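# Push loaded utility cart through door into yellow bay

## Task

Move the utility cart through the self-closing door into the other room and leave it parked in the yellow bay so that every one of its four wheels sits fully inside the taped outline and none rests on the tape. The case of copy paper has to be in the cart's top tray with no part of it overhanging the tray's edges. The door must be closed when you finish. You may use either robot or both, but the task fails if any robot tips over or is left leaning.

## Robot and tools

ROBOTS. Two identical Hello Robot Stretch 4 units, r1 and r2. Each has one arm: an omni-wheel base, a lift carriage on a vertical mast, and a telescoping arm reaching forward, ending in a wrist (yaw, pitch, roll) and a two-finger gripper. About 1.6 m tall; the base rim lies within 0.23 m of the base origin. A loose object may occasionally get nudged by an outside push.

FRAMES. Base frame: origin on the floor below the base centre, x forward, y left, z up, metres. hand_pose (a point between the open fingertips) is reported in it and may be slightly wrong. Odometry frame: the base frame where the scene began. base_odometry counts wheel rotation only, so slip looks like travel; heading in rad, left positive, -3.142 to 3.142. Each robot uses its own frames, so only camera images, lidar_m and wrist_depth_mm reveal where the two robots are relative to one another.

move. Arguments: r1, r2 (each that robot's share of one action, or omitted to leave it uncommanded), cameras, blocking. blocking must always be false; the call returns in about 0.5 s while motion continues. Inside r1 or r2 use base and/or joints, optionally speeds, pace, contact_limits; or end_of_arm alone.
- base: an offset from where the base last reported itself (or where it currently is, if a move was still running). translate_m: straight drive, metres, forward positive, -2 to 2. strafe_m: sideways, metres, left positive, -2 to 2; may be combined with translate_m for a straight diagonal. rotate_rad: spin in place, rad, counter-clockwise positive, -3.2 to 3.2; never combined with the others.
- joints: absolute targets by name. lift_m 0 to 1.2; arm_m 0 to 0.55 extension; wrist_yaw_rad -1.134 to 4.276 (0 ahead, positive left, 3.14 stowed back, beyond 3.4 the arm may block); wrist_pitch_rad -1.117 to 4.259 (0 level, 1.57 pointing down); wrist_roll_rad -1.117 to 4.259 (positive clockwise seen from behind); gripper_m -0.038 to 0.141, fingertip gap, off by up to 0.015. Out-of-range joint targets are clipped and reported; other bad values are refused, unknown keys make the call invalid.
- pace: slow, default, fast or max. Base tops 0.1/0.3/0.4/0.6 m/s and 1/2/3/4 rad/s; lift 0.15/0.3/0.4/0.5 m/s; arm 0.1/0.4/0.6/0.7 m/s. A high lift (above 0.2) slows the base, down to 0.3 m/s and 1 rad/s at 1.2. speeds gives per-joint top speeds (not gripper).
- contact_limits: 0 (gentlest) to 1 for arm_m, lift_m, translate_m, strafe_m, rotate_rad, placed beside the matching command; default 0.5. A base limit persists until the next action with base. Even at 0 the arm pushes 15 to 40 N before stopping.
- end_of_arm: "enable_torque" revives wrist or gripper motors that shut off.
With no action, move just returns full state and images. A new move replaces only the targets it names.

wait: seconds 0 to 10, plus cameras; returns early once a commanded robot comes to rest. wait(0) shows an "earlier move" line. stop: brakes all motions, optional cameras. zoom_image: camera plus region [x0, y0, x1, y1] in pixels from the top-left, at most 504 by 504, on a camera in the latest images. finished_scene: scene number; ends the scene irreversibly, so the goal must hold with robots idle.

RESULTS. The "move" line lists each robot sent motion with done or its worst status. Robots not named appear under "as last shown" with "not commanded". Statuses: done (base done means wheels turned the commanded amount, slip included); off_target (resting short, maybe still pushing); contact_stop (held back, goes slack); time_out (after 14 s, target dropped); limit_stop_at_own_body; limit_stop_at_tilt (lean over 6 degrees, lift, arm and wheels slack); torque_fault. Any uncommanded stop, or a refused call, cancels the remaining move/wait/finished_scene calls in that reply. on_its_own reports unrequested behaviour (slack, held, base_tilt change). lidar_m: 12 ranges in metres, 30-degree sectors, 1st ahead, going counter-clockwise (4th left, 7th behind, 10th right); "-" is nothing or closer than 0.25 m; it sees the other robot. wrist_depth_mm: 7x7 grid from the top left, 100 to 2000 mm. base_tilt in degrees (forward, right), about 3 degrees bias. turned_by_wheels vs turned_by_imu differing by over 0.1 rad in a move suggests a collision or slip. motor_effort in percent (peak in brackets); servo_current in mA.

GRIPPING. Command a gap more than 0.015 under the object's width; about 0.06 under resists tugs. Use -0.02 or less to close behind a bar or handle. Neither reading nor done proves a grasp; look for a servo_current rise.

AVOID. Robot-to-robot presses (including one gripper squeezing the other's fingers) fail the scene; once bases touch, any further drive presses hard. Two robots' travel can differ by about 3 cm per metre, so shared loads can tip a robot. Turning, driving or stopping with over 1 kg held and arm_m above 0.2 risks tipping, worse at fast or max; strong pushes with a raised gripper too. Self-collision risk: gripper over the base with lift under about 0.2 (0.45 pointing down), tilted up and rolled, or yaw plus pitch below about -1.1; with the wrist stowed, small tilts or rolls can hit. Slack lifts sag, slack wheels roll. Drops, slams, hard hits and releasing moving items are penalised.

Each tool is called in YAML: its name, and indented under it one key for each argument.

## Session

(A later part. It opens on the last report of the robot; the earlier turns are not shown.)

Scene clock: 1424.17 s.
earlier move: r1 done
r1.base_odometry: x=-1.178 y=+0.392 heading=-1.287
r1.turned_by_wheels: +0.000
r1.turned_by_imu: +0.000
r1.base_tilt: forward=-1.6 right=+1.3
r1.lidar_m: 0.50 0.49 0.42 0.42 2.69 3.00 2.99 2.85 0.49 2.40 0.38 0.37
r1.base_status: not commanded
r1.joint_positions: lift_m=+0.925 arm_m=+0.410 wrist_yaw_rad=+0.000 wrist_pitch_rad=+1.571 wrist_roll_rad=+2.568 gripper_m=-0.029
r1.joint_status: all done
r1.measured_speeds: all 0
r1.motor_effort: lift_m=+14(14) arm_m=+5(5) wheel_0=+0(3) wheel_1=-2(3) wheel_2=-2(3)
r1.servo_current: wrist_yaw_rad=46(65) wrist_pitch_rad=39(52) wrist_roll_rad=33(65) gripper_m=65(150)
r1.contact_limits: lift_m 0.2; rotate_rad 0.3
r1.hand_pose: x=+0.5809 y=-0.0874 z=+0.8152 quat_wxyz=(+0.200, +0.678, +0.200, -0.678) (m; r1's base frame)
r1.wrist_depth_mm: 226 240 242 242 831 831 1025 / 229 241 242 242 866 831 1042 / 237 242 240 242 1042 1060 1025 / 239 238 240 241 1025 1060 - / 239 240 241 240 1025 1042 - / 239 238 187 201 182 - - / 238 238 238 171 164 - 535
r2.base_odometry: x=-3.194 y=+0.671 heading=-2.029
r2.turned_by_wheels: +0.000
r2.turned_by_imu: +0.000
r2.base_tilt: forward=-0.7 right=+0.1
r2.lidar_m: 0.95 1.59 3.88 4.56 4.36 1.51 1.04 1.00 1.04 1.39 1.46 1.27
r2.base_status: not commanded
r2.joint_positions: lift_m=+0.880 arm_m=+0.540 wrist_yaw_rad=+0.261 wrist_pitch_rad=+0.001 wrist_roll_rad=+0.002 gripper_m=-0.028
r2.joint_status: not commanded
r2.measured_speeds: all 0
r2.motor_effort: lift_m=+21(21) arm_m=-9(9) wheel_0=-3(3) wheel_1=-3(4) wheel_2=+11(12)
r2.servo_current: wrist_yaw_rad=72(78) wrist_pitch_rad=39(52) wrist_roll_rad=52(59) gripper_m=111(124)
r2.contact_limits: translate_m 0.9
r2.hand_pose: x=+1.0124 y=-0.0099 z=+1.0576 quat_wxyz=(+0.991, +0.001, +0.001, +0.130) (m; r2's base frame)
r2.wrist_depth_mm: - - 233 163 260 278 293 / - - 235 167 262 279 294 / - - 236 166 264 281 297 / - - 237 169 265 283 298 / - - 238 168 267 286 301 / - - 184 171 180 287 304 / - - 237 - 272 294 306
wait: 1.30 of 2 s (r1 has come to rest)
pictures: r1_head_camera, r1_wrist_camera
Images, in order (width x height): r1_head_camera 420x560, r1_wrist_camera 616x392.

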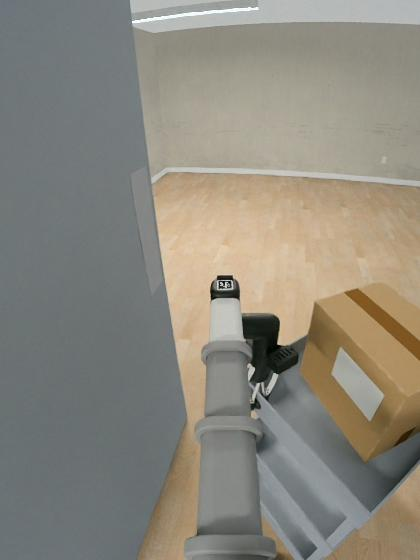

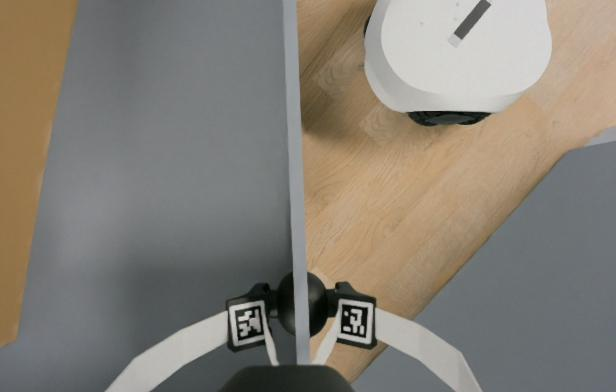

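move:
  blocking: false
  cameras: []
  r1: {"base":{"translate_m":-0.26,"strafe_m":0.055},"pace":"slow","contact_limits":{"translate_m":0.5}}

wait:
  seconds: 5
  cameras: ["r1_wrist_camera","r1_head_camera","r1_head_right_camera"]

Scene clock: 1432.37 s.
move: r1 moving
r1.base_odometry: x=-1.179 y=+0.404 heading=-1.287
r1.turned_by_wheels: +0.000
r1.turned_by_imu: +0.000
r1.base_tilt: forward=-1.5 right=+1.3
r1.lidar_m: 0.50 0.49 0.41 0.42 2.66 3.00 2.98 2.85 0.52 2.26 0.36 0.37
r1.base_status: translate_m moving; strafe_m moving
r1.joint_positions: lift_m=+0.925 arm_m=+0.410 wrist_yaw_rad=+0.000 wrist_pitch_rad=+1.570 wrist_roll_rad=+2.568 gripper_m=-0.029
r1.joint_status: not commanded
r1.measured_speeds: translate_m=-0.048 strafe_m=+0.010 rotate_rad=+0.000 lift_m=+0.000 arm_m=+0.000 wrist_yaw_rad=+0.000 wrist_pitch_rad=-0.015 wrist_roll_rad=+0.001
r1.motor_effort: lift_m=+14(14) arm_m=+4(5) wheel_0=-5(5) wheel_1=-4(5) wheel_2=+7(8)
r1.servo_current: wrist_yaw_rad=46(59) wrist_pitch_rad=39(52) wrist_roll_rad=39(65) gripper_m=72(78)
r1.contact_limits: lift_m 0.2; translate_m 0.5
r1.hand_pose: x=+0.5811 y=-0.0874 z=+0.8152 quat_wxyz=(+0.200, +0.678, +0.200, -0.678) (m; r1's base frame)
r1.wrist_depth_mm: 225 241 241 242 820 809 831 / 229 240 242 242 917 809 1025 / 240 241 240 242 1025 1042 1025 / 240 242 241 242 1042 1042 - / 240 241 241 242 1025 1025 - / 240 241 211 200 960 - - / 241 240 242 146 162 - 539
r2: as last shown
r2.base_tilt: forward=-0.6 right=+0.1
r2.lidar_m: 0.96 1.60 3.85 4.57 4.34 1.51 1.03 0.98 1.02 1.39 1.44 1.30
r2.motor_effort: lift_m=+21(21) arm_m=-9(9) wheel_0=-3(3) wheel_1=-4(4) wheel_2=+11(11)
r2.servo_current: wrist_yaw_rad=78(78) wrist_pitch_rad=46(46) wrist_roll_rad=39(59) gripper_m=111(117)
r2.contact_limits: translate_m 0.9
r2.wrist_depth_mm: - - 234 164 262 279 291 / - - 236 167 263 279 293 / - - 235 166 264 282 300 / - - 238 170 264 283 297 / - - 238 168 268 285 301 / - - 183 171 180 287 304 / - - 238 - 272 294 306
pictures: none
No camera images: "cameras" was empty.

Scene clock: 1435.80 s.
earlier move: r1 done
r1.base_odometry: x=-1.198 y=+0.656 heading=-1.288
r1.turned_by_wheels: -0.001
r1.turned_by_imu: -0.002
r1.base_tilt: forward=-1.5 right=+1.3
r1.lidar_m: 0.53 0.51 0.45 2.31 2.65 2.76 2.74 2.83 2.39 0.51 0.47 0.43
r1.base_status: done
r1.joint_positions: lift_m=+0.925 arm_m=+0.410 wrist_yaw_rad=+0.001 wrist_pitch_rad=+1.565 wrist_roll_rad=+2.568 gripper_m=-0.029
r1.joint_status: not commanded
r1.measured_speeds: all 0
r1.motor_effort: lift_m=+14(14) arm_m=-3(5) wheel_0=-7(13) wheel_1=-4(8) wheel_2=+0(9)
r1.servo_current: wrist_yaw_rad=46(78) wrist_pitch_rad=46(65) wrist_roll_rad=46(65) gripper_m=65(78)
r1.contact_limits: lift_m 0.2; translate_m 0.5
r1.hand_pose: x=+0.5826 y=-0.0874 z=+0.8152 quat_wxyz=(+0.201, +0.680, +0.200, -0.676) (m; r1's base frame)
r1.wrist_depth_mm: 244 243 242 1025 842 820 809 / 243 243 243 1025 991 809 1025 / 244 243 243 1025 1042 1025 1025 / 244 245 244 1042 1042 1042 1025 / 244 244 244 1025 1042 1025 - / 245 244 205 185 991 - - / 245 155 245 174 157 - 544
r2.base_odometry: x=-3.194 y=+0.671 heading=-2.029
r2.turned_by_wheels: +0.000
r2.turned_by_imu: +0.000
r2.base_tilt: forward=-0.6 right=+0.1
r2.lidar_m: 0.95 1.74 3.89 4.52 4.34 1.51 1.05 0.98 1.03 1.39 1.47 1.28
r2.base_status: not commanded
r2.joint_positions: lift_m=+0.880 arm_m=+0.540 wrist_yaw_rad=+0.261 wrist_pitch_rad=+0.001 wrist_roll_rad=+0.002 gripper_m=-0.028
r2.joint_status: not commanded
r2.measured_speeds: all 0
r2.motor_effort: lift_m=+21(21) arm_m=-9(9) wheel_0=-2(3) wheel_1=-3(4) wheel_2=+11(12)
r2.servo_current: wrist_yaw_rad=59(78) wrist_pitch_rad=39(46) wrist_roll_rad=39(65) gripper_m=111(124)
r2.contact_limits: translate_m 0.9
r2.hand_pose: x=+1.0124 y=-0.0099 z=+1.0576 quat_wxyz=(+0.991, +0.001, +0.001, +0.130) (m; r2's base frame)
r2.wrist_depth_mm: - - 234 164 262 277 291 / - - 235 167 263 279 294 / - - 236 166 264 279 300 / - - 237 169 266 283 300 / - - 238 167 267 286 301 / - - 184 171 180 289 303 / - - 238 - 272 293 304
wait: 3.43 of 5 s (r1 has come to rest)
pictures: r1_head_camera, r1_head_right_camera, r1_wrist_camera
Images, in order (width x height): r1_head_camera 420x560, r1_head_right_camera 420x672, r1_wrist_camera 616x392.

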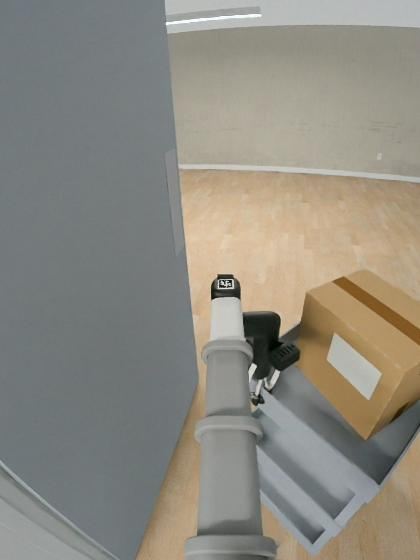

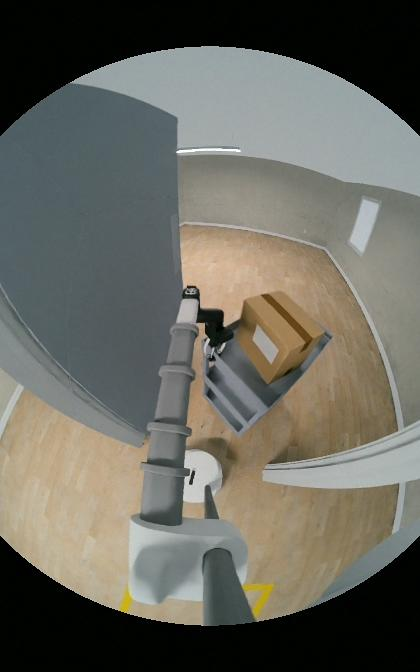

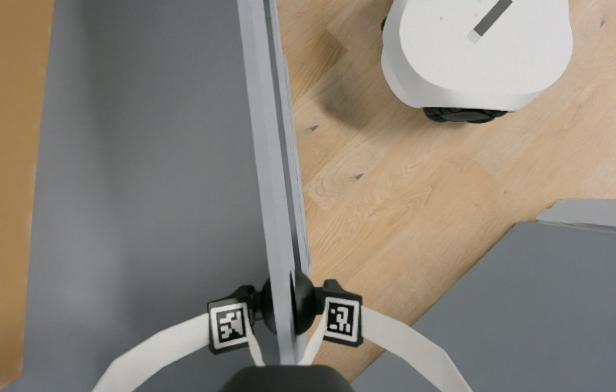

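move:
  blocking: false
  cameras: []
  r1: {"base":{"translate_m":-0.2,"strafe_m":0.14},"pace":"slow","contact_limits":{"translate_m":0.5}}

wait:
  seconds: 5
  cameras: ["r1_wrist_camera","r1_head_camera","r1_head_right_camera"]

Scene clock: 1447.27 s.
move: r1 moving
r1.base_odometry: x=-1.194 y=+0.670 heading=-1.289
r1.turned_by_wheels: -0.001
r1.turned_by_imu: -0.001
r1.base_tilt: forward=-1.6 right=+1.3
r1.lidar_m: 0.54 0.51 0.47 2.31 2.65 2.74 2.70 2.83 2.42 0.52 0.45 0.41
r1.base_status: translate_m moving; strafe_m moving
r1.joint_positions: lift_m=+0.925 arm_m=+0.410 wrist_yaw_rad=+0.001 wrist_pitch_rad=+1.565 wrist_roll_rad=+2.568 gripper_m=-0.029
r1.joint_status: not commanded
r1.measured_speeds: translate_m=-0.045 strafe_m=+0.030 rotate_rad=-0.005 lift_m=+0.000 arm_m=+0.000 wrist_yaw_rad=+0.000 wrist_pitch_rad=+0.000 wrist_roll_rad=+0.000
r1.motor_effort: lift_m=+14(14) arm_m=-4(4) wheel_0=-14(14) wheel_1=-1(3) wheel_2=+6(6)
r1.servo_current: wrist_yaw_rad=65(65) wrist_pitch_rad=39(52) wrist_roll_rad=52(65) gripper_m=65(72)
r1.contact_limits: lift_m 0.2; translate_m 0.5
r1.hand_pose: x=+0.5828 y=-0.0874 z=+0.8152 quat_wxyz=(+0.201, +0.680, +0.200, -0.676) (m; r1's base frame)
r1.wrist_depth_mm: 244 242 242 1042 854 798 809 / 244 243 242 1060 1025 820 1025 / 243 245 243 1042 1025 1025 1042 / 244 244 244 1025 1008 1060 1025 / 244 244 245 1060 1042 1042 - / 244 244 200 186 1025 - - / 245 154 244 173 142 - 544
r2: as last shown
r2.base_tilt: forward=-0.6 right=+0.0
r2.lidar_m: 0.95 3.76 3.88 4.55 4.34 1.52 1.04 0.98 1.03 1.37 1.45 1.30
r2.motor_effort: lift_m=+21(21) arm_m=-9(9) wheel_0=-2(3) wheel_1=-3(4) wheel_2=+11(11)
r2.servo_current: wrist_yaw_rad=72(72) wrist_pitch_rad=39(46) wrist_roll_rad=33(59) gripper_m=117(124)
r2.contact_limits: translate_m 0.9
r2.wrist_depth_mm: - - 233 164 262 278 293 / - - 235 167 262 281 294 / - - 236 166 264 281 298 / - - 236 169 266 283 300 / - - 238 168 267 286 301 / - - 184 171 180 289 304 / - - 238 - 273 294 306
pictures: none
No camera images: "cameras" was empty.

Scene clock: 1450.40 s.
earlier move: r1 done
r1.base_odometry: x=-1.119 y=+0.887 heading=-1.289
r1.turned_by_wheels: +0.000
r1.turned_by_imu: -0.003
r1.base_tilt: forward=-1.6 right=+1.3
r1.lidar_m: 0.53 0.46 0.52 2.24 2.55 2.49 2.49 2.86 2.51 0.67 0.45 0.44
r1.base_status: done
r1.joint_positions: lift_m=+0.925 arm_m=+0.410 wrist_yaw_rad=+0.001 wrist_pitch_rad=+1.570 wrist_roll_rad=+2.568 gripper_m=-0.029
r1.joint_status: not commanded
r1.measured_speeds: all 0
r1.motor_effort: lift_m=+14(14) arm_m=-3(4) wheel_0=-12(19) wheel_1=+1(4) wheel_2=-4(7)
r1.servo_current: wrist_yaw_rad=39(72) wrist_pitch_rad=46(59) wrist_roll_rad=59(65) gripper_m=65(72)
r1.contact_limits: lift_m 0.2; translate_m 0.5
r1.hand_pose: x=+0.5811 y=-0.0874 z=+0.8152 quat_wxyz=(+0.200, +0.678, +0.200, -0.678) (m; r1's base frame)
r1.wrist_depth_mm: 245 246 245 1060 842 831 831 / 245 245 246 1042 904 842 1042 / 245 244 244 1025 1025 1042 1025 / 243 245 245 1042 1025 1025 1042 / 243 243 243 1042 1042 1042 1025 / 243 243 185 186 178 - 569 / - 144 174 179 147 504 462
r2.base_odometry: x=-3.194 y=+0.671 heading=-2.029
r2.turned_by_wheels: +0.000
r2.turned_by_imu: +0.000
r2.base_tilt: forward=-0.6 right=+0.1
r2.lidar_m: 0.94 3.76 3.85 4.59 4.34 1.48 1.06 0.98 1.04 1.41 1.44 1.30
r2.base_status: not commanded
r2.joint_positions: lift_m=+0.880 arm_m=+0.540 wrist_yaw_rad=+0.261 wrist_pitch_rad=+0.001 wrist_roll_rad=+0.002 gripper_m=-0.028
r2.joint_status: not commanded
r2.measured_speeds: all 0
r2.motor_effort: lift_m=+21(21) arm_m=-9(9) wheel_0=-3(3) wheel_1=-3(4) wheel_2=+11(11)
r2.servo_current: wrist_yaw_rad=72(85) wrist_pitch_rad=39(46) wrist_roll_rad=52(59) gripper_m=124(124)
r2.contact_limits: translate_m 0.9
r2.hand_pose: x=+1.0124 y=-0.0099 z=+1.0576 quat_wxyz=(+0.991, +0.001, +0.001, +0.130) (m; r2's base frame)
r2.wrist_depth_mm: - - 233 165 262 278 293 / - - 235 167 263 281 294 / - - 236 166 264 281 298 / - - 237 169 265 283 298 / - - 239 168 267 285 301 / - - 184 171 179 287 301 / - - 238 - 272 293 304
wait: 3.13 of 5 s (r1 has come to rest)
pictures: r1_head_camera, r1_head_right_camera, r1_wrist_camera
Images, in order (width x height): r1_head_camera 420x560, r1_head_right_camera 420x672, r1_wrist_camera 616x392.

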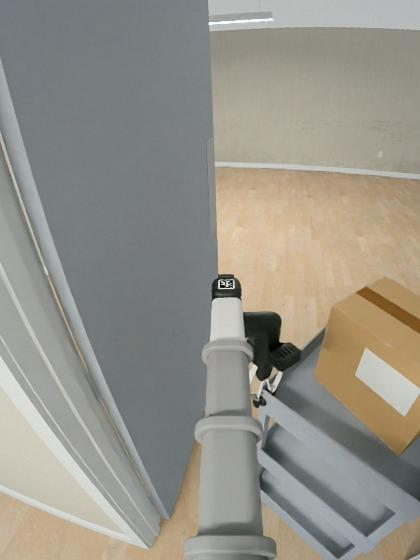

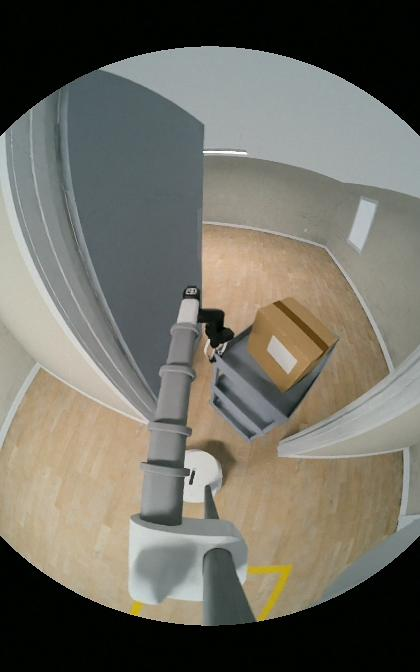

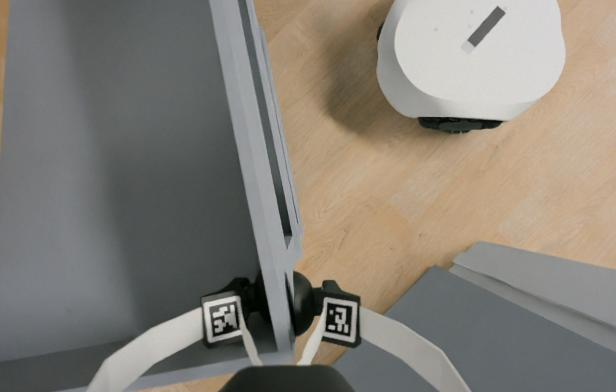

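move:
  blocking: false
  cameras: ["r1_head_camera","r1_head_right_camera"]

Scene clock: 1477.57 s.
r1.base_odometry: x=-1.119 y=+0.887 heading=-1.289
r1.turned_by_wheels: +0.000
r1.turned_by_imu: +0.000
r1.base_tilt: forward=-1.6 right=+1.3
r1.lidar_m: 0.53 0.46 0.53 2.24 2.54 2.52 2.50 2.87 2.50 0.66 0.43 0.44
r1.base_status: done
r1.joint_positions: lift_m=+0.925 arm_m=+0.410 wrist_yaw_rad=+0.001 wrist_pitch_rad=+1.570 wrist_roll_rad=+2.568 gripper_m=-0.029
r1.joint_status: not commanded
r1.measured_speeds: all 0
r1.motor_effort: lift_m=+14(14) arm_m=-4(4) wheel_0=-12(19) wheel_1=+2(4) wheel_2=-5(7)
r1.servo_current: wrist_yaw_rad=26(72) wrist_pitch_rad=39(59) wrist_roll_rad=59(65) gripper_m=65(72)
r1.contact_limits: lift_m 0.2; translate_m 0.5
r1.hand_pose: x=+0.5811 y=-0.0874 z=+0.8152 quat_wxyz=(+0.200, +0.678, +0.200, -0.678) (m; r1's base frame)
r1.wrist_depth_mm: 245 245 246 1060 842 831 831 / 244 245 245 1042 917 820 1042 / 244 244 244 1042 1042 1060 1025 / 243 244 244 1042 1025 1042 1042 / 242 242 244 1025 1025 1060 1042 / 242 242 185 186 178 - 580 / - 144 175 179 147 500 466
r2.base_odometry: x=-3.194 y=+0.671 heading=-2.029
r2.turned_by_wheels: +0.000
r2.turned_by_imu: +0.000
r2.base_tilt: forward=-0.7 right=+0.1
r2.lidar_m: 0.94 3.74 3.86 4.58 4.34 1.47 1.02 0.98 1.03 1.38 1.44 1.27
r2.base_status: not commanded
r2.joint_positions: lift_m=+0.880 arm_m=+0.540 wrist_yaw_rad=+0.261 wrist_pitch_rad=+0.001 wrist_roll_rad=+0.002 gripper_m=-0.028
r2.joint_status: not commanded
r2.measured_speeds: all 0
r2.motor_effort: lift_m=+21(21) arm_m=-9(9) wheel_0=-3(3) wheel_1=-3(4) wheel_2=+11(11)
r2.servo_current: wrist_yaw_rad=65(85) wrist_pitch_rad=46(46) wrist_roll_rad=39(59) gripper_m=124(124)
r2.contact_limits: translate_m 0.9
r2.hand_pose: x=+1.0124 y=-0.0099 z=+1.0576 quat_wxyz=(+0.991, +0.001, +0.001, +0.130) (m; r2's base frame)
r2.wrist_depth_mm: - - 234 164 260 278 293 / - - 234 167 263 281 293 / - - 236 166 264 281 297 / - - 236 170 266 282 300 / - - 239 168 266 285 301 / - - 185 171 180 287 304 / - - 237 - 272 294 306
pictures: r1_head_camera, r1_head_right_camera
Images, in order (width x height): r1_head_camera 420x560, r1_head_right_camera 420x672.

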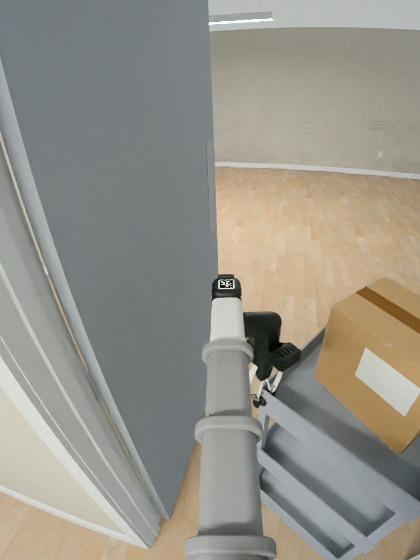

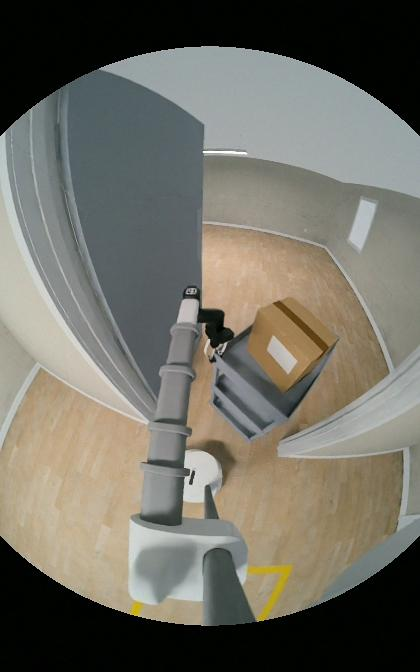

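move:
  blocking: false
  r1: {"base":{"translate_m":-0.123,"strafe_m":0.148},"pace":"slow","contact_limits":{"translate_m":0.6}}
  cameras: []

wait:
  seconds: 4
  cameras: ["r1_head_camera","r1_head_right_camera"]

Scene clock: 1489.57 s.
move: r1 moving
r1.base_odometry: x=-1.112 y=+0.898 heading=-1.291
r1.turned_by_wheels: -0.002
r1.turned_by_imu: -0.003
r1.base_tilt: forward=-1.5 right=+1.3
r1.lidar_m: 0.53 0.48 0.51 2.22 2.51 2.51 2.49 2.87 2.51 0.68 0.45 0.44
r1.base_status: translate_m moving; strafe_m moving
r1.joint_positions: lift_m=+0.925 arm_m=+0.410 wrist_yaw_rad=+0.001 wrist_pitch_rad=+1.570 wrist_roll_rad=+2.568 gripper_m=-0.029
r1.joint_status: not commanded
r1.measured_speeds: translate_m=-0.031 strafe_m=+0.038 rotate_rad=-0.005 lift_m=+0.000 arm_m=+0.000 wrist_yaw_rad=+0.000 wrist_pitch_rad=+0.000 wrist_roll_rad=+0.000
r1.motor_effort: lift_m=+14(14) arm_m=-4(4) wheel_0=-21(21) wheel_1=-1(3) wheel_2=-5(5)
r1.servo_current: wrist_yaw_rad=39(65) wrist_pitch_rad=39(46) wrist_roll_rad=59(59) gripper_m=65(72)
r1.contact_limits: lift_m 0.2; translate_m 0.6
r1.hand_pose: x=+0.5811 y=-0.0874 z=+0.8152 quat_wxyz=(+0.200, +0.678, +0.200, -0.678) (m; r1's base frame)
r1.wrist_depth_mm: 244 244 244 1008 831 831 831 / 245 245 244 1042 976 831 1042 / 244 244 244 1025 1025 1042 1042 / 243 244 243 1025 1025 1042 1025 / 244 244 243 1008 1025 1025 1008 / 244 243 180 187 960 - 564 / - 142 176 177 140 508 459
r2: as last shown
r2.base_tilt: forward=-0.6 right=+0.0
r2.lidar_m: 0.97 3.75 3.86 4.56 4.34 1.50 1.05 0.99 1.04 1.39 1.45 1.30
r2.motor_effort: lift_m=+21(21) arm_m=-9(9) wheel_0=-2(3) wheel_1=-4(4) wheel_2=+11(11)
r2.servo_current: wrist_yaw_rad=78(78) wrist_pitch_rad=39(46) wrist_roll_rad=46(52) gripper_m=117(117)
r2.contact_limits: translate_m 0.9
r2.wrist_depth_mm: - - 233 164 260 278 291 / - - 234 167 263 279 296 / - - 236 166 264 282 298 / - - 236 170 266 283 297 / - - 238 167 267 285 300 / - - 183 171 179 287 304 / - - 237 - 273 294 307
pictures: none
No camera images: "cameras" was empty.

Scene clock: 1492.27 s.
earlier move: r1 done
r1.base_odometry: x=-1.011 y=+1.046 heading=-1.289
r1.turned_by_wheels: +0.002
r1.turned_by_imu: +0.000
r1.base_tilt: forward=-1.6 right=+1.3
r1.lidar_m: 0.50 0.50 0.80 2.12 2.41 2.35 2.34 2.71 2.61 0.99 0.39 0.40
r1.base_status: done
r1.joint_positions: lift_m=+0.925 arm_m=+0.410 wrist_yaw_rad=+0.001 wrist_pitch_rad=+1.574 wrist_roll_rad=+2.568 gripper_m=-0.029
r1.joint_status: not commanded
r1.measured_speeds: all 0
r1.motor_effort: lift_m=+15(15) arm_m=+4(4) wheel_0=-6(26) wheel_1=+3(4) wheel_2=-1(7)
r1.servo_current: wrist_yaw_rad=59(65) wrist_pitch_rad=39(52) wrist_roll_rad=52(65) gripper_m=59(72)
r1.contact_limits: lift_m 0.2; translate_m 0.6
r1.hand_pose: x=+0.5799 y=-0.0874 z=+0.8151 quat_wxyz=(+0.200, +0.677, +0.201, -0.679) (m; r1's base frame)
r1.wrist_depth_mm: 244 246 244 1025 831 842 1060 / 245 246 245 1025 854 831 1060 / 244 244 247 1025 1025 1025 1025 / 244 243 243 1042 1025 1042 1042 / 242 243 243 1025 1042 1042 1042 / 241 242 185 196 180 530 1008 / - 136 175 149 178 384 359
r2.base_odometry: x=-3.194 y=+0.671 heading=-2.029
r2.turned_by_wheels: +0.000
r2.turned_by_imu: +0.000
r2.base_tilt: forward=-0.7 right=+0.1
r2.lidar_m: 0.95 3.74 3.87 4.58 4.34 1.49 1.04 0.99 1.03 1.39 1.44 1.29
r2.base_status: not commanded
r2.joint_positions: lift_m=+0.880 arm_m=+0.540 wrist_yaw_rad=+0.261 wrist_pitch_rad=+0.001 wrist_roll_rad=+0.002 gripper_m=-0.028
r2.joint_status: not commanded
r2.measured_speeds: all 0
r2.motor_effort: lift_m=+21(21) arm_m=-9(9) wheel_0=-2(3) wheel_1=-3(4) wheel_2=+11(11)
r2.servo_current: wrist_yaw_rad=59(78) wrist_pitch_rad=46(46) wrist_roll_rad=52(65) gripper_m=111(117)
r2.contact_limits: translate_m 0.9
r2.hand_pose: x=+1.0124 y=-0.0099 z=+1.0576 quat_wxyz=(+0.991, +0.001, +0.001, +0.130) (m; r2's base frame)
r2.wrist_depth_mm: - - 233 164 262 278 291 / - - 235 167 263 282 296 / - - 236 166 264 281 297 / - - 236 170 265 282 297 / - - 238 167 267 283 301 / - - 184 171 180 286 304 / - - 238 - 272 291 306
wait: 2.70 of 4 s (r1 has come to rest)
pictures: r1_head_camera, r1_head_right_camera
Images, in order (width x height): r1_head_camera 420x560, r1_head_right_camera 420x672.

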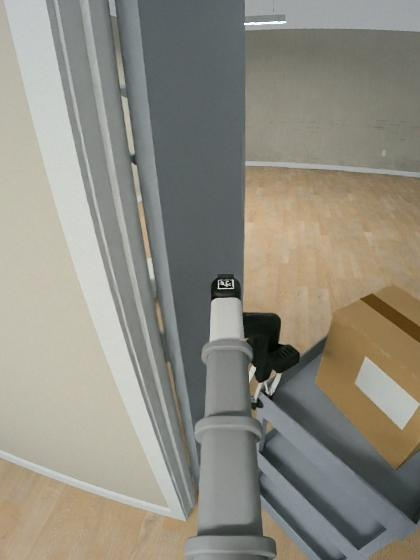

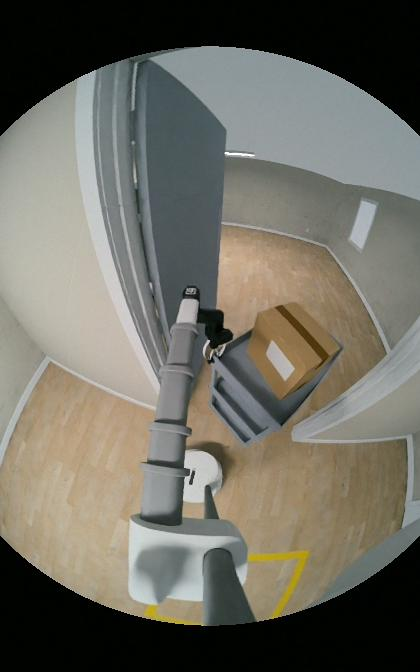

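move:
  blocking: false
  r1: {"base":{"translate_m":-0.186,"strafe_m":0.05},"pace":"slow","contact_limits":{"translate_m":0.6}}
  cameras: []

wait:
  seconds: 4
  cameras: ["r1_head_right_camera"]

Scene clock: 1499.07 s.
move: r1 moving
r1.base_odometry: x=-1.011 y=+1.059 heading=-1.291
r1.turned_by_wheels: -0.001
r1.turned_by_imu: -0.001
r1.base_tilt: forward=-1.5 right=+1.3
r1.lidar_m: 0.54 0.50 0.81 2.11 2.41 2.36 2.34 2.66 2.63 1.00 0.42 0.40
r1.base_status: translate_m moving; strafe_m moving
r1.joint_positions: lift_m=+0.925 arm_m=+0.410 wrist_yaw_rad=+0.001 wrist_pitch_rad=+1.572 wrist_roll_rad=+2.568 gripper_m=-0.029
r1.joint_status: not commanded
r1.measured_speeds: translate_m=-0.048 strafe_m=+0.013 rotate_rad=-0.001 lift_m=+0.000 arm_m=+0.000 wrist_yaw_rad=+0.000 wrist_pitch_rad=-0.022 wrist_roll_rad=+0.000
r1.motor_effort: lift_m=+15(15) arm_m=+4(4) wheel_0=-9(11) wheel_1=-5(5) wheel_2=+3(3)
r1.servo_current: wrist_yaw_rad=65(65) wrist_pitch_rad=39(52) wrist_roll_rad=52(52) gripper_m=72(72)
r1.contact_limits: lift_m 0.2; translate_m 0.6
r1.hand_pose: x=+0.5805 y=-0.0874 z=+0.8151 quat_wxyz=(+0.200, +0.678, +0.200, -0.679) (m; r1's base frame)
r1.wrist_depth_mm: 244 245 245 1042 831 831 842 / 243 245 244 1042 904 831 1060 / 244 243 244 1060 1060 1025 1042 / 243 243 243 1060 1025 1042 1042 / 242 243 243 1042 1025 1042 1042 / 242 242 188 186 591 554 1042 / - 139 177 173 157 418 368
r2: as last shown
r2.base_tilt: forward=-0.6 right=+0.0
r2.lidar_m: 0.96 3.75 3.87 4.56 4.36 1.49 1.04 0.99 1.04 1.40 1.46 1.27
r2.motor_effort: lift_m=+21(21) arm_m=-9(9) wheel_0=-2(3) wheel_1=-4(4) wheel_2=+11(11)
r2.servo_current: wrist_yaw_rad=72(72) wrist_pitch_rad=33(46) wrist_roll_rad=52(52) gripper_m=111(124)
r2.contact_limits: translate_m 0.9
r2.wrist_depth_mm: - - 234 164 262 278 293 / - - 235 167 263 279 293 / - - 236 166 264 281 298 / - - 237 169 266 283 297 / - - 238 168 267 286 301 / - - 183 171 180 286 303 / - - 239 - 271 293 306
pictures: none
No camera images: "cameras" was empty.

Scene clock: 1501.73 s.
earlier move: r1 done
r1.base_odometry: x=-1.015 y=+1.239 heading=-1.289
r1.turned_by_wheels: +0.001
r1.turned_by_imu: +0.002
r1.base_tilt: forward=-1.6 right=+1.3
r1.lidar_m: 0.52 0.67 1.16 2.11 2.40 2.19 2.17 2.46 2.62 1.41 0.43 0.41
r1.base_status: done
r1.joint_positions: lift_m=+0.925 arm_m=+0.410 wrist_yaw_rad=+0.001 wrist_pitch_rad=+1.560 wrist_roll_rad=+2.568 gripper_m=-0.029
r1.joint_status: not commanded
r1.measured_speeds: all 0
r1.motor_effort: lift_m=+15(15) arm_m=-4(4) wheel_0=-1(15) wheel_1=-2(8) wheel_2=+6(9)
r1.servo_current: wrist_yaw_rad=39(72) wrist_pitch_rad=59(65) wrist_roll_rad=65(78) gripper_m=65(72)
r1.contact_limits: lift_m 0.2; translate_m 0.6
r1.hand_pose: x=+0.5841 y=-0.0874 z=+0.8151 quat_wxyz=(+0.202, +0.682, +0.199, -0.675) (m; r1's base frame)
r1.wrist_depth_mm: 241 240 240 1025 831 798 809 / 242 241 240 1025 1008 809 1042 / 241 242 242 1025 1025 1008 1025 / 242 243 243 1042 1008 1042 1025 / 242 242 242 1042 1008 1042 1025 / 245 244 192 196 1025 1042 1042 / 244 243 244 173 161 1042 1060
r2.base_odometry: x=-3.194 y=+0.671 heading=-2.029
r2.turned_by_wheels: +0.000
r2.turned_by_imu: +0.000
r2.base_tilt: forward=-0.7 right=+0.0
r2.lidar_m: 0.97 3.76 3.87 4.55 4.32 1.50 1.05 0.99 1.02 1.39 1.44 1.28
r2.base_status: not commanded
r2.joint_positions: lift_m=+0.880 arm_m=+0.540 wrist_yaw_rad=+0.261 wrist_pitch_rad=+0.001 wrist_roll_rad=+0.002 gripper_m=-0.028
r2.joint_status: not commanded
r2.measured_speeds: all 0
r2.motor_effort: lift_m=+21(21) arm_m=-9(9) wheel_0=-2(3) wheel_1=-4(4) wheel_2=+11(11)
r2.servo_current: wrist_yaw_rad=65(85) wrist_pitch_rad=39(46) wrist_roll_rad=52(59) gripper_m=111(124)
r2.contact_limits: translate_m 0.9
r2.hand_pose: x=+1.0124 y=-0.0099 z=+1.0576 quat_wxyz=(+0.991, +0.001, +0.001, +0.130) (m; r2's base frame)
r2.wrist_depth_mm: - - 234 163 262 278 294 / - - 235 167 263 279 294 / - - 236 166 263 282 298 / - - 237 169 265 283 298 / - - 237 167 268 285 301 / - - 184 171 180 287 303 / - - 238 - 273 296 306
wait: 2.67 of 4 s (r1 has come to rest)
pictures: r1_head_right_camera
Images, in order (width x height): r1_head_right_camera 420x672.

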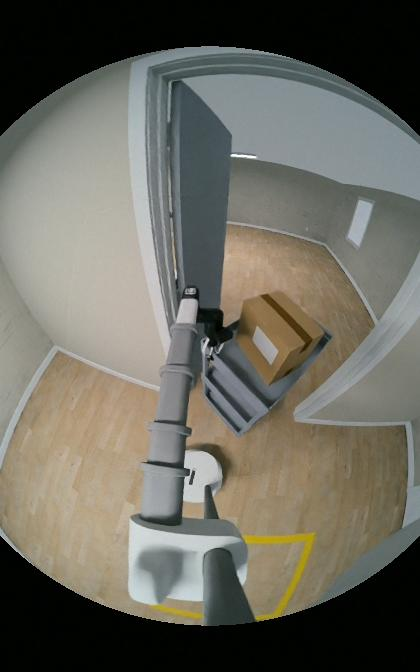

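move:
  blocking: false
  r1: {"base":{"translate_m":-0.22,"strafe_m":0.045},"pace":"slow","contact_limits":{"translate_m":0.6}}
  cameras: []

wait:
  seconds: 4
  cameras: ["r1_head_right_camera"]

Scene clock: 1509.37 s.
move: r1 moving
r1.base_odometry: x=-1.016 y=+1.251 heading=-1.290
r1.turned_by_wheels: +0.000
r1.turned_by_imu: +0.000
r1.base_tilt: forward=-1.5 right=+1.2
r1.lidar_m: 0.54 0.68 1.18 2.12 2.38 2.16 2.16 2.48 2.60 1.42 0.50 0.41
r1.base_status: translate_m moving; strafe_m moving
r1.joint_positions: lift_m=+0.925 arm_m=+0.410 wrist_yaw_rad=+0.001 wrist_pitch_rad=+1.560 wrist_roll_rad=+2.568 gripper_m=-0.029
r1.joint_status: not commanded
r1.measured_speeds: translate_m=-0.049 strafe_m=+0.010 rotate_rad=-0.002 lift_m=+0.000 arm_m=+0.000 wrist_yaw_rad=+0.000 wrist_pitch_rad=+0.000 wrist_roll_rad=+0.000
r1.motor_effort: lift_m=+15(15) arm_m=-4(4) wheel_0=-8(8) wheel_1=-3(5) wheel_2=+9(10)
r1.servo_current: wrist_yaw_rad=52(59) wrist_pitch_rad=52(65) wrist_roll_rad=33(65) gripper_m=72(72)
r1.contact_limits: lift_m 0.2; translate_m 0.6
r1.hand_pose: x=+0.5841 y=-0.0874 z=+0.8151 quat_wxyz=(+0.202, +0.682, +0.199, -0.675) (m; r1's base frame)
r1.wrist_depth_mm: 241 242 241 1025 866 809 798 / 242 242 243 1025 1008 809 1042 / 243 242 241 1025 1025 1008 1008 / 244 243 242 1025 1025 1025 1042 / 244 244 244 1025 1060 1008 1025 / 245 245 206 186 1025 1042 1025 / 247 156 245 174 156 1060 1060
r2: as last shown
r2.base_tilt: forward=-0.6 right=+0.1
r2.lidar_m: 0.95 3.75 3.87 4.56 4.35 1.50 1.05 0.99 1.01 1.39 1.44 1.30
r2.motor_effort: lift_m=+21(21) arm_m=-9(9) wheel_0=-3(3) wheel_1=-3(4) wheel_2=+11(11)
r2.servo_current: wrist_yaw_rad=72(78) wrist_pitch_rad=46(46) wrist_roll_rad=33(52) gripper_m=117(124)
r2.contact_limits: translate_m 0.9
r2.wrist_depth_mm: - - 233 164 262 278 293 / - - 235 167 262 279 293 / - - 235 166 264 281 300 / - - 237 169 264 282 297 / - - 239 167 267 283 301 / - - 184 172 180 289 303 / - - 237 - 271 293 307
pictures: none
No camera images: "cameras" was empty.

Scene clock: 1512.37 s.
earlier move: r1 done
r1.base_odometry: x=-1.033 y=+1.462 heading=-1.289
r1.turned_by_wheels: +0.000
r1.turned_by_imu: +0.001
r1.base_tilt: forward=-1.6 right=+1.3
r1.lidar_m: 0.54 0.94 1.58 2.10 2.33 1.94 1.92 2.24 2.62 1.88 1.12 0.45
r1.base_status: done
r1.joint_positions: lift_m=+0.925 arm_m=+0.410 wrist_yaw_rad=+0.001 wrist_pitch_rad=+1.560 wrist_roll_rad=+2.568 gripper_m=-0.029
r1.joint_status: not commanded
r1.measured_speeds: all 0
r1.motor_effort: lift_m=+15(15) arm_m=-4(4) wheel_0=-4(10) wheel_1=-2(7) wheel_2=+7(10)
r1.servo_current: wrist_yaw_rad=65(72) wrist_pitch_rad=59(65) wrist_roll_rad=72(72) gripper_m=65(72)
r1.contact_limits: lift_m 0.2; translate_m 0.6
r1.hand_pose: x=+0.5841 y=-0.0874 z=+0.8151 quat_wxyz=(+0.202, +0.682, +0.199, -0.675) (m; r1's base frame)
r1.wrist_depth_mm: 242 241 240 1008 820 809 820 / 208 242 241 1042 1025 820 1008 / 212 243 243 1042 1042 1025 1042 / 216 243 241 1042 1042 1025 1025 / 229 243 243 1042 1025 1025 1025 / 235 244 243 187 1060 1025 1042 / 236 153 244 174 176 1025 1042
r2.base_odometry: x=-3.194 y=+0.671 heading=-2.029
r2.turned_by_wheels: +0.000
r2.turned_by_imu: +0.000
r2.base_tilt: forward=-0.6 right=+0.1
r2.lidar_m: 0.96 3.74 3.88 4.56 4.35 1.50 1.05 0.98 1.03 1.41 1.42 1.28
r2.base_status: not commanded
r2.joint_positions: lift_m=+0.880 arm_m=+0.540 wrist_yaw_rad=+0.261 wrist_pitch_rad=+0.001 wrist_roll_rad=+0.002 gripper_m=-0.028
r2.joint_status: not commanded
r2.measured_speeds: all 0
r2.motor_effort: lift_m=+21(21) arm_m=-9(9) wheel_0=-3(3) wheel_1=-3(4) wheel_2=+11(11)
r2.servo_current: wrist_yaw_rad=59(78) wrist_pitch_rad=46(46) wrist_roll_rad=52(65) gripper_m=124(124)
r2.contact_limits: translate_m 0.9
r2.hand_pose: x=+1.0124 y=-0.0099 z=+1.0576 quat_wxyz=(+0.991, +0.001, +0.001, +0.130) (m; r2's base frame)
r2.wrist_depth_mm: - - 233 164 260 277 294 / - - 235 167 263 281 296 / - - 236 166 264 282 298 / - - 236 169 266 283 296 / - - 238 167 267 285 301 / - - 184 172 180 286 303 / - - 238 - 272 293 304
wait: 3.00 of 4 s (r1 has come to rest)
pictures: r1_head_right_camera
Images, in order (width x height): r1_head_right_camera 420x672.

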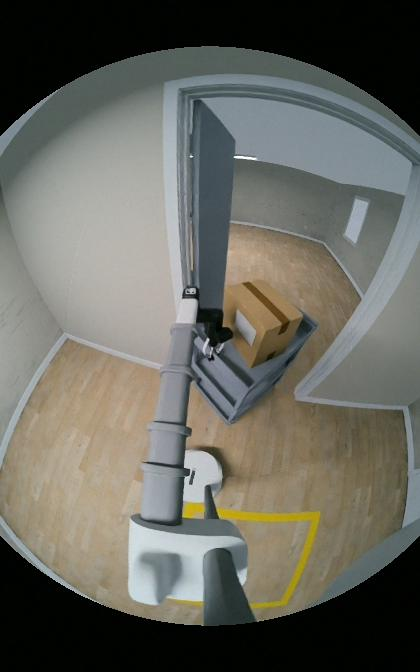

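move:
  blocking: false
  r1: {"base":{"translate_m":-0.25,"strafe_m":0.05},"pace":"slow","contact_limits":{"translate_m":0.6}}
  cameras: []

wait:
  seconds: 5
  cameras: ["r1_head_right_camera","r1_head_camera"]

Scene clock: 1518.13 s.
move: r1 moving
r1.base_odometry: x=-1.034 y=+1.475 heading=-1.290
r1.turned_by_wheels: +0.000
r1.turned_by_imu: -0.001
r1.base_tilt: forward=-1.6 right=+1.3
r1.lidar_m: 0.54 0.96 1.59 2.10 2.32 1.93 1.93 2.22 2.60 1.93 1.13 0.45
r1.base_status: translate_m moving; strafe_m moving
r1.joint_positions: lift_m=+0.925 arm_m=+0.410 wrist_yaw_rad=+0.001 wrist_pitch_rad=+1.560 wrist_roll_rad=+2.568 gripper_m=-0.029
r1.joint_status: not commanded
r1.measured_speeds: translate_m=-0.048 strafe_m=+0.009 rotate_rad=-0.001 lift_m=+0.000 arm_m=+0.000 wrist_yaw_rad=+0.000 wrist_pitch_rad=+0.000 wrist_roll_rad=+0.000
r1.motor_effort: lift_m=+15(15) arm_m=-4(4) wheel_0=-9(11) wheel_1=-5(7) wheel_2=+10(10)
r1.servo_current: wrist_yaw_rad=39(59) wrist_pitch_rad=52(59) wrist_roll_rad=46(65) gripper_m=59(65)
r1.contact_limits: lift_m 0.2; translate_m 0.6
r1.hand_pose: x=+0.5841 y=-0.0874 z=+0.8151 quat_wxyz=(+0.202, +0.682, +0.199, -0.675) (m; r1's base frame)
r1.wrist_depth_mm: 242 241 241 1008 866 809 809 / 222 242 241 1042 1025 820 1025 / 216 244 242 1025 1025 1042 1025 / 221 244 243 1025 1025 1025 1025 / 233 245 243 1025 1025 1025 1025 / 238 245 206 186 1042 1025 1025 / 241 156 245 174 162 1025 1042
r2: as last shown
r2.lidar_m: 0.96 3.73 3.91 4.57 4.35 1.46 1.04 0.99 1.04 1.37 1.45 1.29
r2.motor_effort: lift_m=+21(21) arm_m=-9(9) wheel_0=-2(3) wheel_1=-3(4) wheel_2=+11(11)
r2.servo_current: wrist_yaw_rad=59(78) wrist_pitch_rad=39(46) wrist_roll_rad=33(52) gripper_m=111(124)
r2.contact_limits: translate_m 0.9
r2.wrist_depth_mm: - - 234 164 260 278 291 / - - 235 167 263 279 294 / - - 235 166 263 282 297 / - - 237 170 265 282 297 / - - 238 167 267 285 300 / - - 183 172 180 286 303 / - - 238 - 272 294 306
pictures: none
No camera images: "cameras" was empty.

Scene clock: 1521.43 s.
earlier move: r1 done
r1.base_odometry: x=-1.054 y=+1.716 heading=-1.289
r1.turned_by_wheels: +0.000
r1.turned_by_imu: +0.001
r1.base_tilt: forward=-1.6 right=+1.3
r1.lidar_m: 0.52 1.24 2.04 2.11 2.01 1.70 1.70 1.90 2.60 2.46 1.32 0.54
r1.base_status: done
r1.joint_positions: lift_m=+0.925 arm_m=+0.410 wrist_yaw_rad=+0.001 wrist_pitch_rad=+1.560 wrist_roll_rad=+2.568 gripper_m=-0.029
r1.joint_status: not commanded
r1.measured_speeds: all 0
r1.motor_effort: lift_m=+15(15) arm_m=-4(4) wheel_0=-3(11) wheel_1=-3(7) wheel_2=+6(10)
r1.servo_current: wrist_yaw_rad=52(65) wrist_pitch_rad=59(65) wrist_roll_rad=59(65) gripper_m=65(78)
r1.contact_limits: lift_m 0.2; translate_m 0.6
r1.hand_pose: x=+0.5841 y=-0.0874 z=+0.8151 quat_wxyz=(+0.202, +0.682, +0.199, -0.675) (m; r1's base frame)
r1.wrist_depth_mm: 1042 1025 1042 1042 842 820 809 / 1008 1025 1025 1025 1008 809 1025 / 218 217 224 1042 1025 1008 1008 / 243 243 242 1042 1025 1042 1008 / 243 243 244 1025 1025 1025 1060 / 212 244 243 189 1060 1025 1025 / 190 153 244 174 167 1042 1025
r2.base_odometry: x=-3.194 y=+0.671 heading=-2.029
r2.turned_by_wheels: +0.000
r2.turned_by_imu: +0.000
r2.base_tilt: forward=-0.6 right=+0.0
r2.lidar_m: 0.96 3.74 3.85 4.55 4.36 1.52 1.05 0.99 1.03 1.38 1.44 1.28
r2.base_status: not commanded
r2.joint_positions: lift_m=+0.880 arm_m=+0.540 wrist_yaw_rad=+0.261 wrist_pitch_rad=+0.001 wrist_roll_rad=+0.002 gripper_m=-0.028
r2.joint_status: not commanded
r2.measured_speeds: all 0
r2.motor_effort: lift_m=+21(21) arm_m=-9(9) wheel_0=-3(3) wheel_1=-3(4) wheel_2=+11(11)
r2.servo_current: wrist_yaw_rad=65(85) wrist_pitch_rad=39(46) wrist_roll_rad=46(59) gripper_m=117(124)
r2.contact_limits: translate_m 0.9
r2.hand_pose: x=+1.0124 y=-0.0099 z=+1.0576 quat_wxyz=(+0.991, +0.001, +0.001, +0.130) (m; r2's base frame)
r2.wrist_depth_mm: - - 233 164 263 278 293 / - - 234 167 262 281 296 / - - 236 166 265 279 298 / - - 238 170 265 282 297 / - - 237 168 267 283 301 / - - 183 171 180 287 303 / - - 238 - 272 294 306
wait: 3.30 of 5 s (r1 has come to rest)
pictures: r1_head_camera, r1_head_right_camera
Images, in order (width x height): r1_head_camera 420x560, r1_head_right_camera 420x672.

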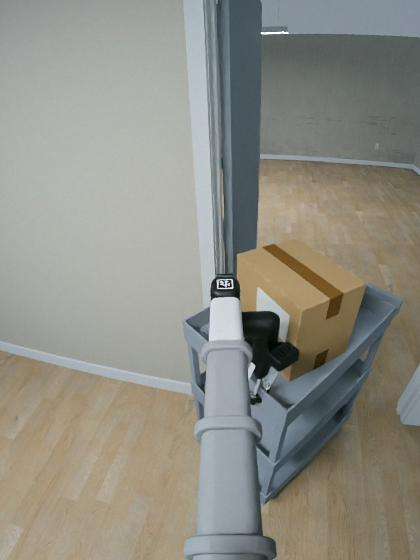

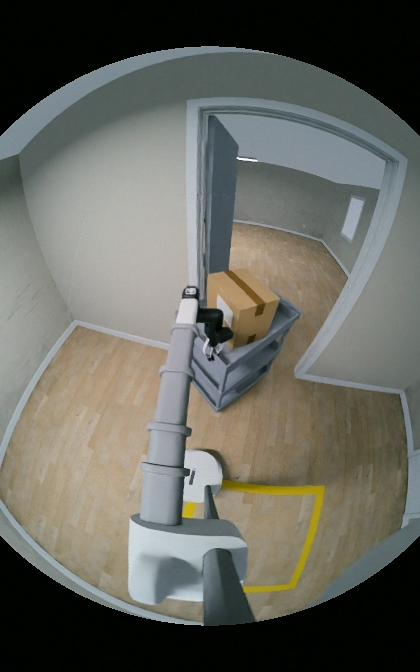

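move:
  blocking: false
  r1: {"base":{"translate_m":-0.35,"strafe_m":-0.05},"pace":"slow","contact_limits":{"translate_m":0.6}}
  cameras: []

wait:
  seconds: 6
  cameras: ["r1_head_camera","r1_head_right_camera"]

Scene clock: 1541.93 s.
move: r1 moving
r1.base_odometry: x=-1.059 y=+1.728 heading=-1.289
r1.turned_by_wheels: +0.000
r1.turned_by_imu: +0.000
r1.base_tilt: forward=-1.6 right=+1.3
r1.lidar_m: 0.54 1.24 2.04 2.11 2.01 1.68 1.66 1.89 2.60 2.45 1.32 0.55
r1.base_status: translate_m moving; strafe_m moving
r1.joint_positions: lift_m=+0.925 arm_m=+0.410 wrist_yaw_rad=+0.001 wrist_pitch_rad=+1.560 wrist_roll_rad=+2.568 gripper_m=-0.029
r1.joint_status: not commanded
r1.measured_speeds: translate_m=-0.049 strafe_m=-0.007 rotate_rad=+0.000 lift_m=+0.000 arm_m=+0.000 wrist_yaw_rad=+0.000 wrist_pitch_rad=+0.000 wrist_roll_rad=+0.000
r1.motor_effort: lift_m=+15(15) arm_m=-4(4) wheel_0=-7(7) wheel_1=-7(8) wheel_2=+9(10)
r1.servo_current: wrist_yaw_rad=52(59) wrist_pitch_rad=52(65) wrist_roll_rad=33(52) gripper_m=65(65)
r1.contact_limits: lift_m 0.2; translate_m 0.6
r1.hand_pose: x=+0.5841 y=-0.0874 z=+0.8151 quat_wxyz=(+0.202, +0.682, +0.199, -0.675) (m; r1's base frame)
r1.wrist_depth_mm: 1025 1025 1025 1008 854 798 809 / 1025 1025 1025 1008 1025 809 1025 / 1025 1042 1025 1042 1025 1025 1008 / 245 244 244 1042 1008 1025 1042 / 245 244 244 1060 1025 1025 1025 / 236 245 205 186 1025 1025 1025 / 191 156 245 174 156 1025 1008
r2: as last shown
r2.base_tilt: forward=-0.7 right=+0.1
r2.lidar_m: 0.95 3.76 3.88 4.55 4.33 1.49 1.06 1.00 1.04 1.39 1.45 1.30
r2.motor_effort: lift_m=+21(21) arm_m=-9(9) wheel_0=-3(3) wheel_1=-4(4) wheel_2=+11(11)
r2.servo_current: wrist_yaw_rad=65(78) wrist_pitch_rad=39(46) wrist_roll_rad=52(59) gripper_m=117(124)
r2.contact_limits: translate_m 0.9
r2.wrist_depth_mm: - - 232 164 262 278 294 / - - 236 167 263 281 294 / - - 236 166 264 281 298 / - - 236 169 265 282 298 / - - 237 168 267 283 301 / - - 184 171 180 286 304 / - - 238 - 271 294 306
pictures: none
No camera images: "cameras" was empty.

Scene clock: 1546.23 s.
earlier move: r1 done
r1.base_odometry: x=-1.199 y=+2.038 heading=-1.288
r1.turned_by_wheels: +0.001
r1.turned_by_imu: +0.003
r1.base_tilt: forward=-1.6 right=+1.3
r1.lidar_m: 0.55 0.75 2.25 2.23 1.63 1.37 1.35 1.58 2.45 2.48 1.70 0.81
r1.base_status: done
r1.joint_positions: lift_m=+0.925 arm_m=+0.410 wrist_yaw_rad=+0.004 wrist_pitch_rad=+1.567 wrist_roll_rad=+2.567 gripper_m=-0.029
r1.joint_status: not commanded
r1.measured_speeds: all 0
r1.motor_effort: lift_m=+15(15) arm_m=-4(4) wheel_0=+3(8) wheel_1=+0(8) wheel_2=+11(15)
r1.servo_current: wrist_yaw_rad=59(78) wrist_pitch_rad=33(91) wrist_roll_rad=52(78) gripper_m=65(72)
r1.contact_limits: lift_m 0.2; translate_m 0.6
r1.hand_pose: x=+0.5822 y=-0.0874 z=+0.8151 quat_wxyz=(+0.202, +0.679, +0.201, -0.677) (m; r1's base frame)
r1.wrist_depth_mm: 1025 1025 1025 1025 842 809 820 / 1025 1025 1025 1042 976 820 1042 / 1025 1025 1042 1025 1042 1042 1025 / 1025 1042 1042 1008 1025 1025 1025 / 1042 1042 1042 496 1025 1025 1042 / 1025 260 178 196 178 1042 1042 / 251 154 182 174 1025 1025 1042
r2.base_odometry: x=-3.194 y=+0.671 heading=-2.029
r2.turned_by_wheels: +0.000
r2.turned_by_imu: +0.001
r2.base_tilt: forward=-0.6 right=+0.1
r2.lidar_m: 0.94 3.75 3.89 4.56 4.36 1.48 1.06 0.99 1.04 1.38 1.43 1.27
r2.base_status: not commanded
r2.joint_positions: lift_m=+0.880 arm_m=+0.540 wrist_yaw_rad=+0.261 wrist_pitch_rad=+0.001 wrist_roll_rad=+0.002 gripper_m=-0.028
r2.joint_status: not commanded
r2.measured_speeds: all 0
r2.motor_effort: lift_m=+21(21) arm_m=-9(9) wheel_0=-2(3) wheel_1=-3(4) wheel_2=+11(12)
r2.servo_current: wrist_yaw_rad=65(85) wrist_pitch_rad=46(46) wrist_roll_rad=52(65) gripper_m=117(124)
r2.contact_limits: translate_m 0.9
r2.hand_pose: x=+1.0124 y=-0.0099 z=+1.0576 quat_wxyz=(+0.991, +0.001, +0.001, +0.130) (m; r2's base frame)
r2.wrist_depth_mm: - - 234 164 260 279 293 / - - 235 167 263 279 293 / - - 236 166 264 282 297 / - - 237 169 265 282 298 / - - 237 168 267 283 300 / - - 184 171 180 287 304 / - - 238 - 273 293 304
wait: 4.30 of 6 s (r1 has come to rest)
pictures: r1_head_camera, r1_head_right_camera
Images, in order (width x height): r1_head_camera 420x560, r1_head_right_camera 420x672.

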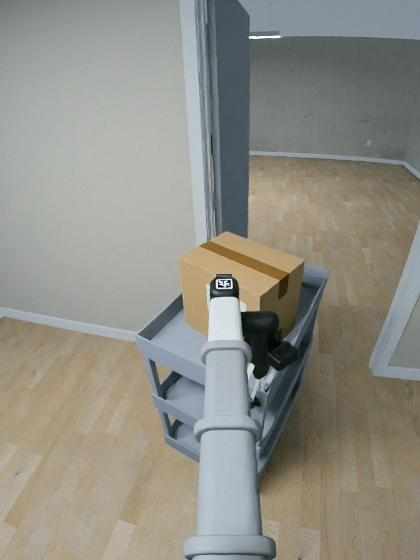

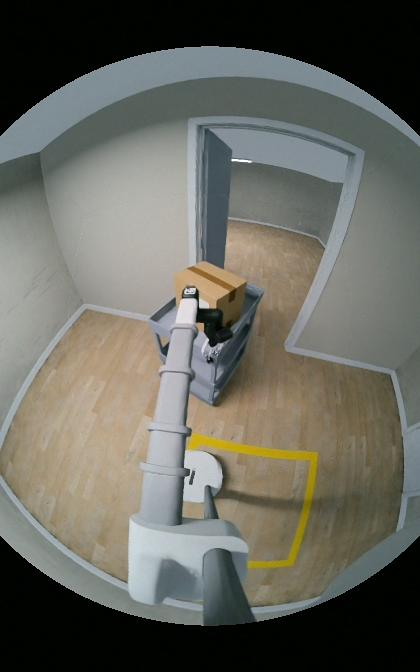

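move:
  blocking: false
  r1: {"base":{"translate_m":-0.42,"strafe_m":-0.22},"pace":"slow","contact_limits":{"translate_m":0.6}}
  cameras: []

wait:
  seconds: 8
  cameras: ["r1_head_camera","r1_head_right_camera"]

Scene clock: 1575.27 s.
move: r1 moving
r1.base_odometry: x=-1.209 y=+2.048 heading=-1.287
r1.turned_by_wheels: +0.002
r1.turned_by_imu: +0.002
r1.base_tilt: forward=-1.5 right=+1.2
r1.lidar_m: 0.56 0.77 2.26 2.24 1.63 1.36 1.34 1.54 2.46 2.47 1.69 0.80
r1.base_status: translate_m moving; strafe_m moving
r1.joint_positions: lift_m=+0.925 arm_m=+0.410 wrist_yaw_rad=+0.005 wrist_pitch_rad=+1.562 wrist_roll_rad=+2.567 gripper_m=-0.029
r1.joint_status: not commanded
r1.measured_speeds: translate_m=-0.048 strafe_m=-0.025 rotate_rad=+0.000 lift_m=+0.000 arm_m=+0.000 wrist_yaw_rad=+0.000 wrist_pitch_rad=-0.004 wrist_roll_rad=+0.000
r1.motor_effort: lift_m=+15(15) arm_m=-4(4) wheel_0=+5(6) wheel_1=-3(5) wheel_2=+16(17)
r1.servo_current: wrist_yaw_rad=46(65) wrist_pitch_rad=52(52) wrist_roll_rad=65(65) gripper_m=65(72)
r1.contact_limits: lift_m 0.2; translate_m 0.6
r1.hand_pose: x=+0.5838 y=-0.0874 z=+0.8151 quat_wxyz=(+0.203, +0.681, +0.201, -0.675) (m; r1's base frame)
r1.wrist_depth_mm: 1025 1025 991 1025 842 820 809 / 1025 1025 1025 1008 1008 820 1008 / 1042 1042 1025 1025 1042 1025 1025 / 1025 1025 1042 1042 1042 1025 1042 / 1042 1042 1025 477 1025 1042 1042 / 1042 492 180 195 178 1042 1025 / 236 154 179 173 1042 136 1060
r2: as last shown
r2.turned_by_imu: +0.000
r2.lidar_m: 0.94 3.74 3.87 4.56 4.33 1.50 1.04 0.98 1.03 1.35 1.45 1.31
r2.motor_effort: lift_m=+21(21) arm_m=-9(9) wheel_0=-3(3) wheel_1=-3(4) wheel_2=+11(11)
r2.servo_current: wrist_yaw_rad=72(78) wrist_pitch_rad=46(46) wrist_roll_rad=46(52) gripper_m=111(117)
r2.contact_limits: translate_m 0.9
r2.wrist_depth_mm: - - 232 164 263 278 294 / - - 235 167 262 278 294 / - - 236 166 264 281 297 / - - 237 169 265 283 297 / - - 238 168 267 285 300 / - - 184 171 180 287 303 / - - 238 - 272 293 306
pictures: none
No camera images: "cameras" was empty.

Scene clock: 1580.67 s.
earlier move: r1 done
r1.base_odometry: x=-1.528 y=+2.380 heading=-1.287
r1.turned_by_wheels: -0.001
r1.turned_by_imu: +0.003
r1.base_tilt: forward=-1.6 right=+1.2
r1.lidar_m: 0.48 0.49 2.55 2.19 1.20 1.01 0.99 1.13 1.92 2.14 2.13 1.79
r1.base_status: done
r1.joint_positions: lift_m=+0.925 arm_m=+0.410 wrist_yaw_rad=+0.005 wrist_pitch_rad=+1.568 wrist_roll_rad=+2.566 gripper_m=-0.029
r1.joint_status: not commanded
r1.measured_speeds: all 0
r1.motor_effort: lift_m=+15(15) arm_m=-4(4) wheel_0=+5(9) wheel_1=+0(5) wheel_2=+7(18)
r1.servo_current: wrist_yaw_rad=33(72) wrist_pitch_rad=39(59) wrist_roll_rad=59(72) gripper_m=59(72)
r1.contact_limits: lift_m 0.2; translate_m 0.6
r1.hand_pose: x=+0.5820 y=-0.0874 z=+0.8151 quat_wxyz=(+0.202, +0.678, +0.202, -0.677) (m; r1's base frame)
r1.wrist_depth_mm: 1042 1060 1042 1042 831 831 820 / 1025 1025 1042 1060 904 820 1042 / 1025 1025 1025 1042 1042 1060 1042 / 1025 1025 1025 1042 1042 1042 1025 / 1008 1025 1042 319 1042 1025 1060 / 1008 1025 1025 196 176 - 1025 / 1008 1042 169 197 245 196 206
r2.base_odometry: x=-3.194 y=+0.671 heading=-2.029
r2.turned_by_wheels: +0.000
r2.turned_by_imu: +0.001
r2.base_tilt: forward=-0.6 right=+0.0
r2.lidar_m: 0.97 3.75 3.85 4.54 4.36 1.50 1.03 0.99 1.04 1.40 1.45 1.26
r2.base_status: not commanded
r2.joint_positions: lift_m=+0.880 arm_m=+0.540 wrist_yaw_rad=+0.261 wrist_pitch_rad=+0.001 wrist_roll_rad=+0.002 gripper_m=-0.028
r2.joint_status: not commanded
r2.measured_speeds: all 0
r2.motor_effort: lift_m=+21(21) arm_m=-9(9) wheel_0=-3(3) wheel_1=-3(4) wheel_2=+11(12)
r2.servo_current: wrist_yaw_rad=78(85) wrist_pitch_rad=46(46) wrist_roll_rad=59(65) gripper_m=117(124)
r2.contact_limits: translate_m 0.9
r2.hand_pose: x=+1.0124 y=-0.0099 z=+1.0576 quat_wxyz=(+0.991, +0.001, +0.001, +0.130) (m; r2's base frame)
r2.wrist_depth_mm: - - 233 164 262 278 293 / - - 235 167 263 278 294 / - - 236 166 264 279 297 / - - 237 169 265 282 298 / - - 238 167 267 285 301 / - - 184 171 180 287 304 / - - 238 - 271 294 306
wait: 5.40 of 8 s (r1 has come to rest)
pictures: r1_head_camera, r1_head_right_camera
Images, in order (width x height): r1_head_camera 420x560, r1_head_right_camera 420x672.

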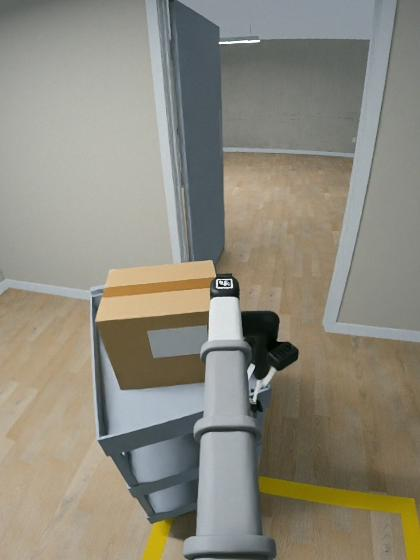

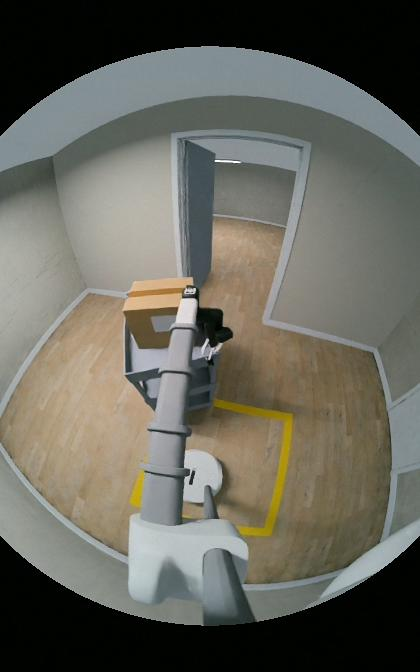

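zoom_image:
  camera: "r1_head_camera"
  region: [60, 400, 420, 560]

Scaled by 1.400 from the camera's 420x560 image, which has a finer 600x800 frame.

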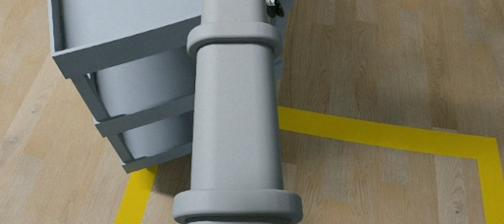

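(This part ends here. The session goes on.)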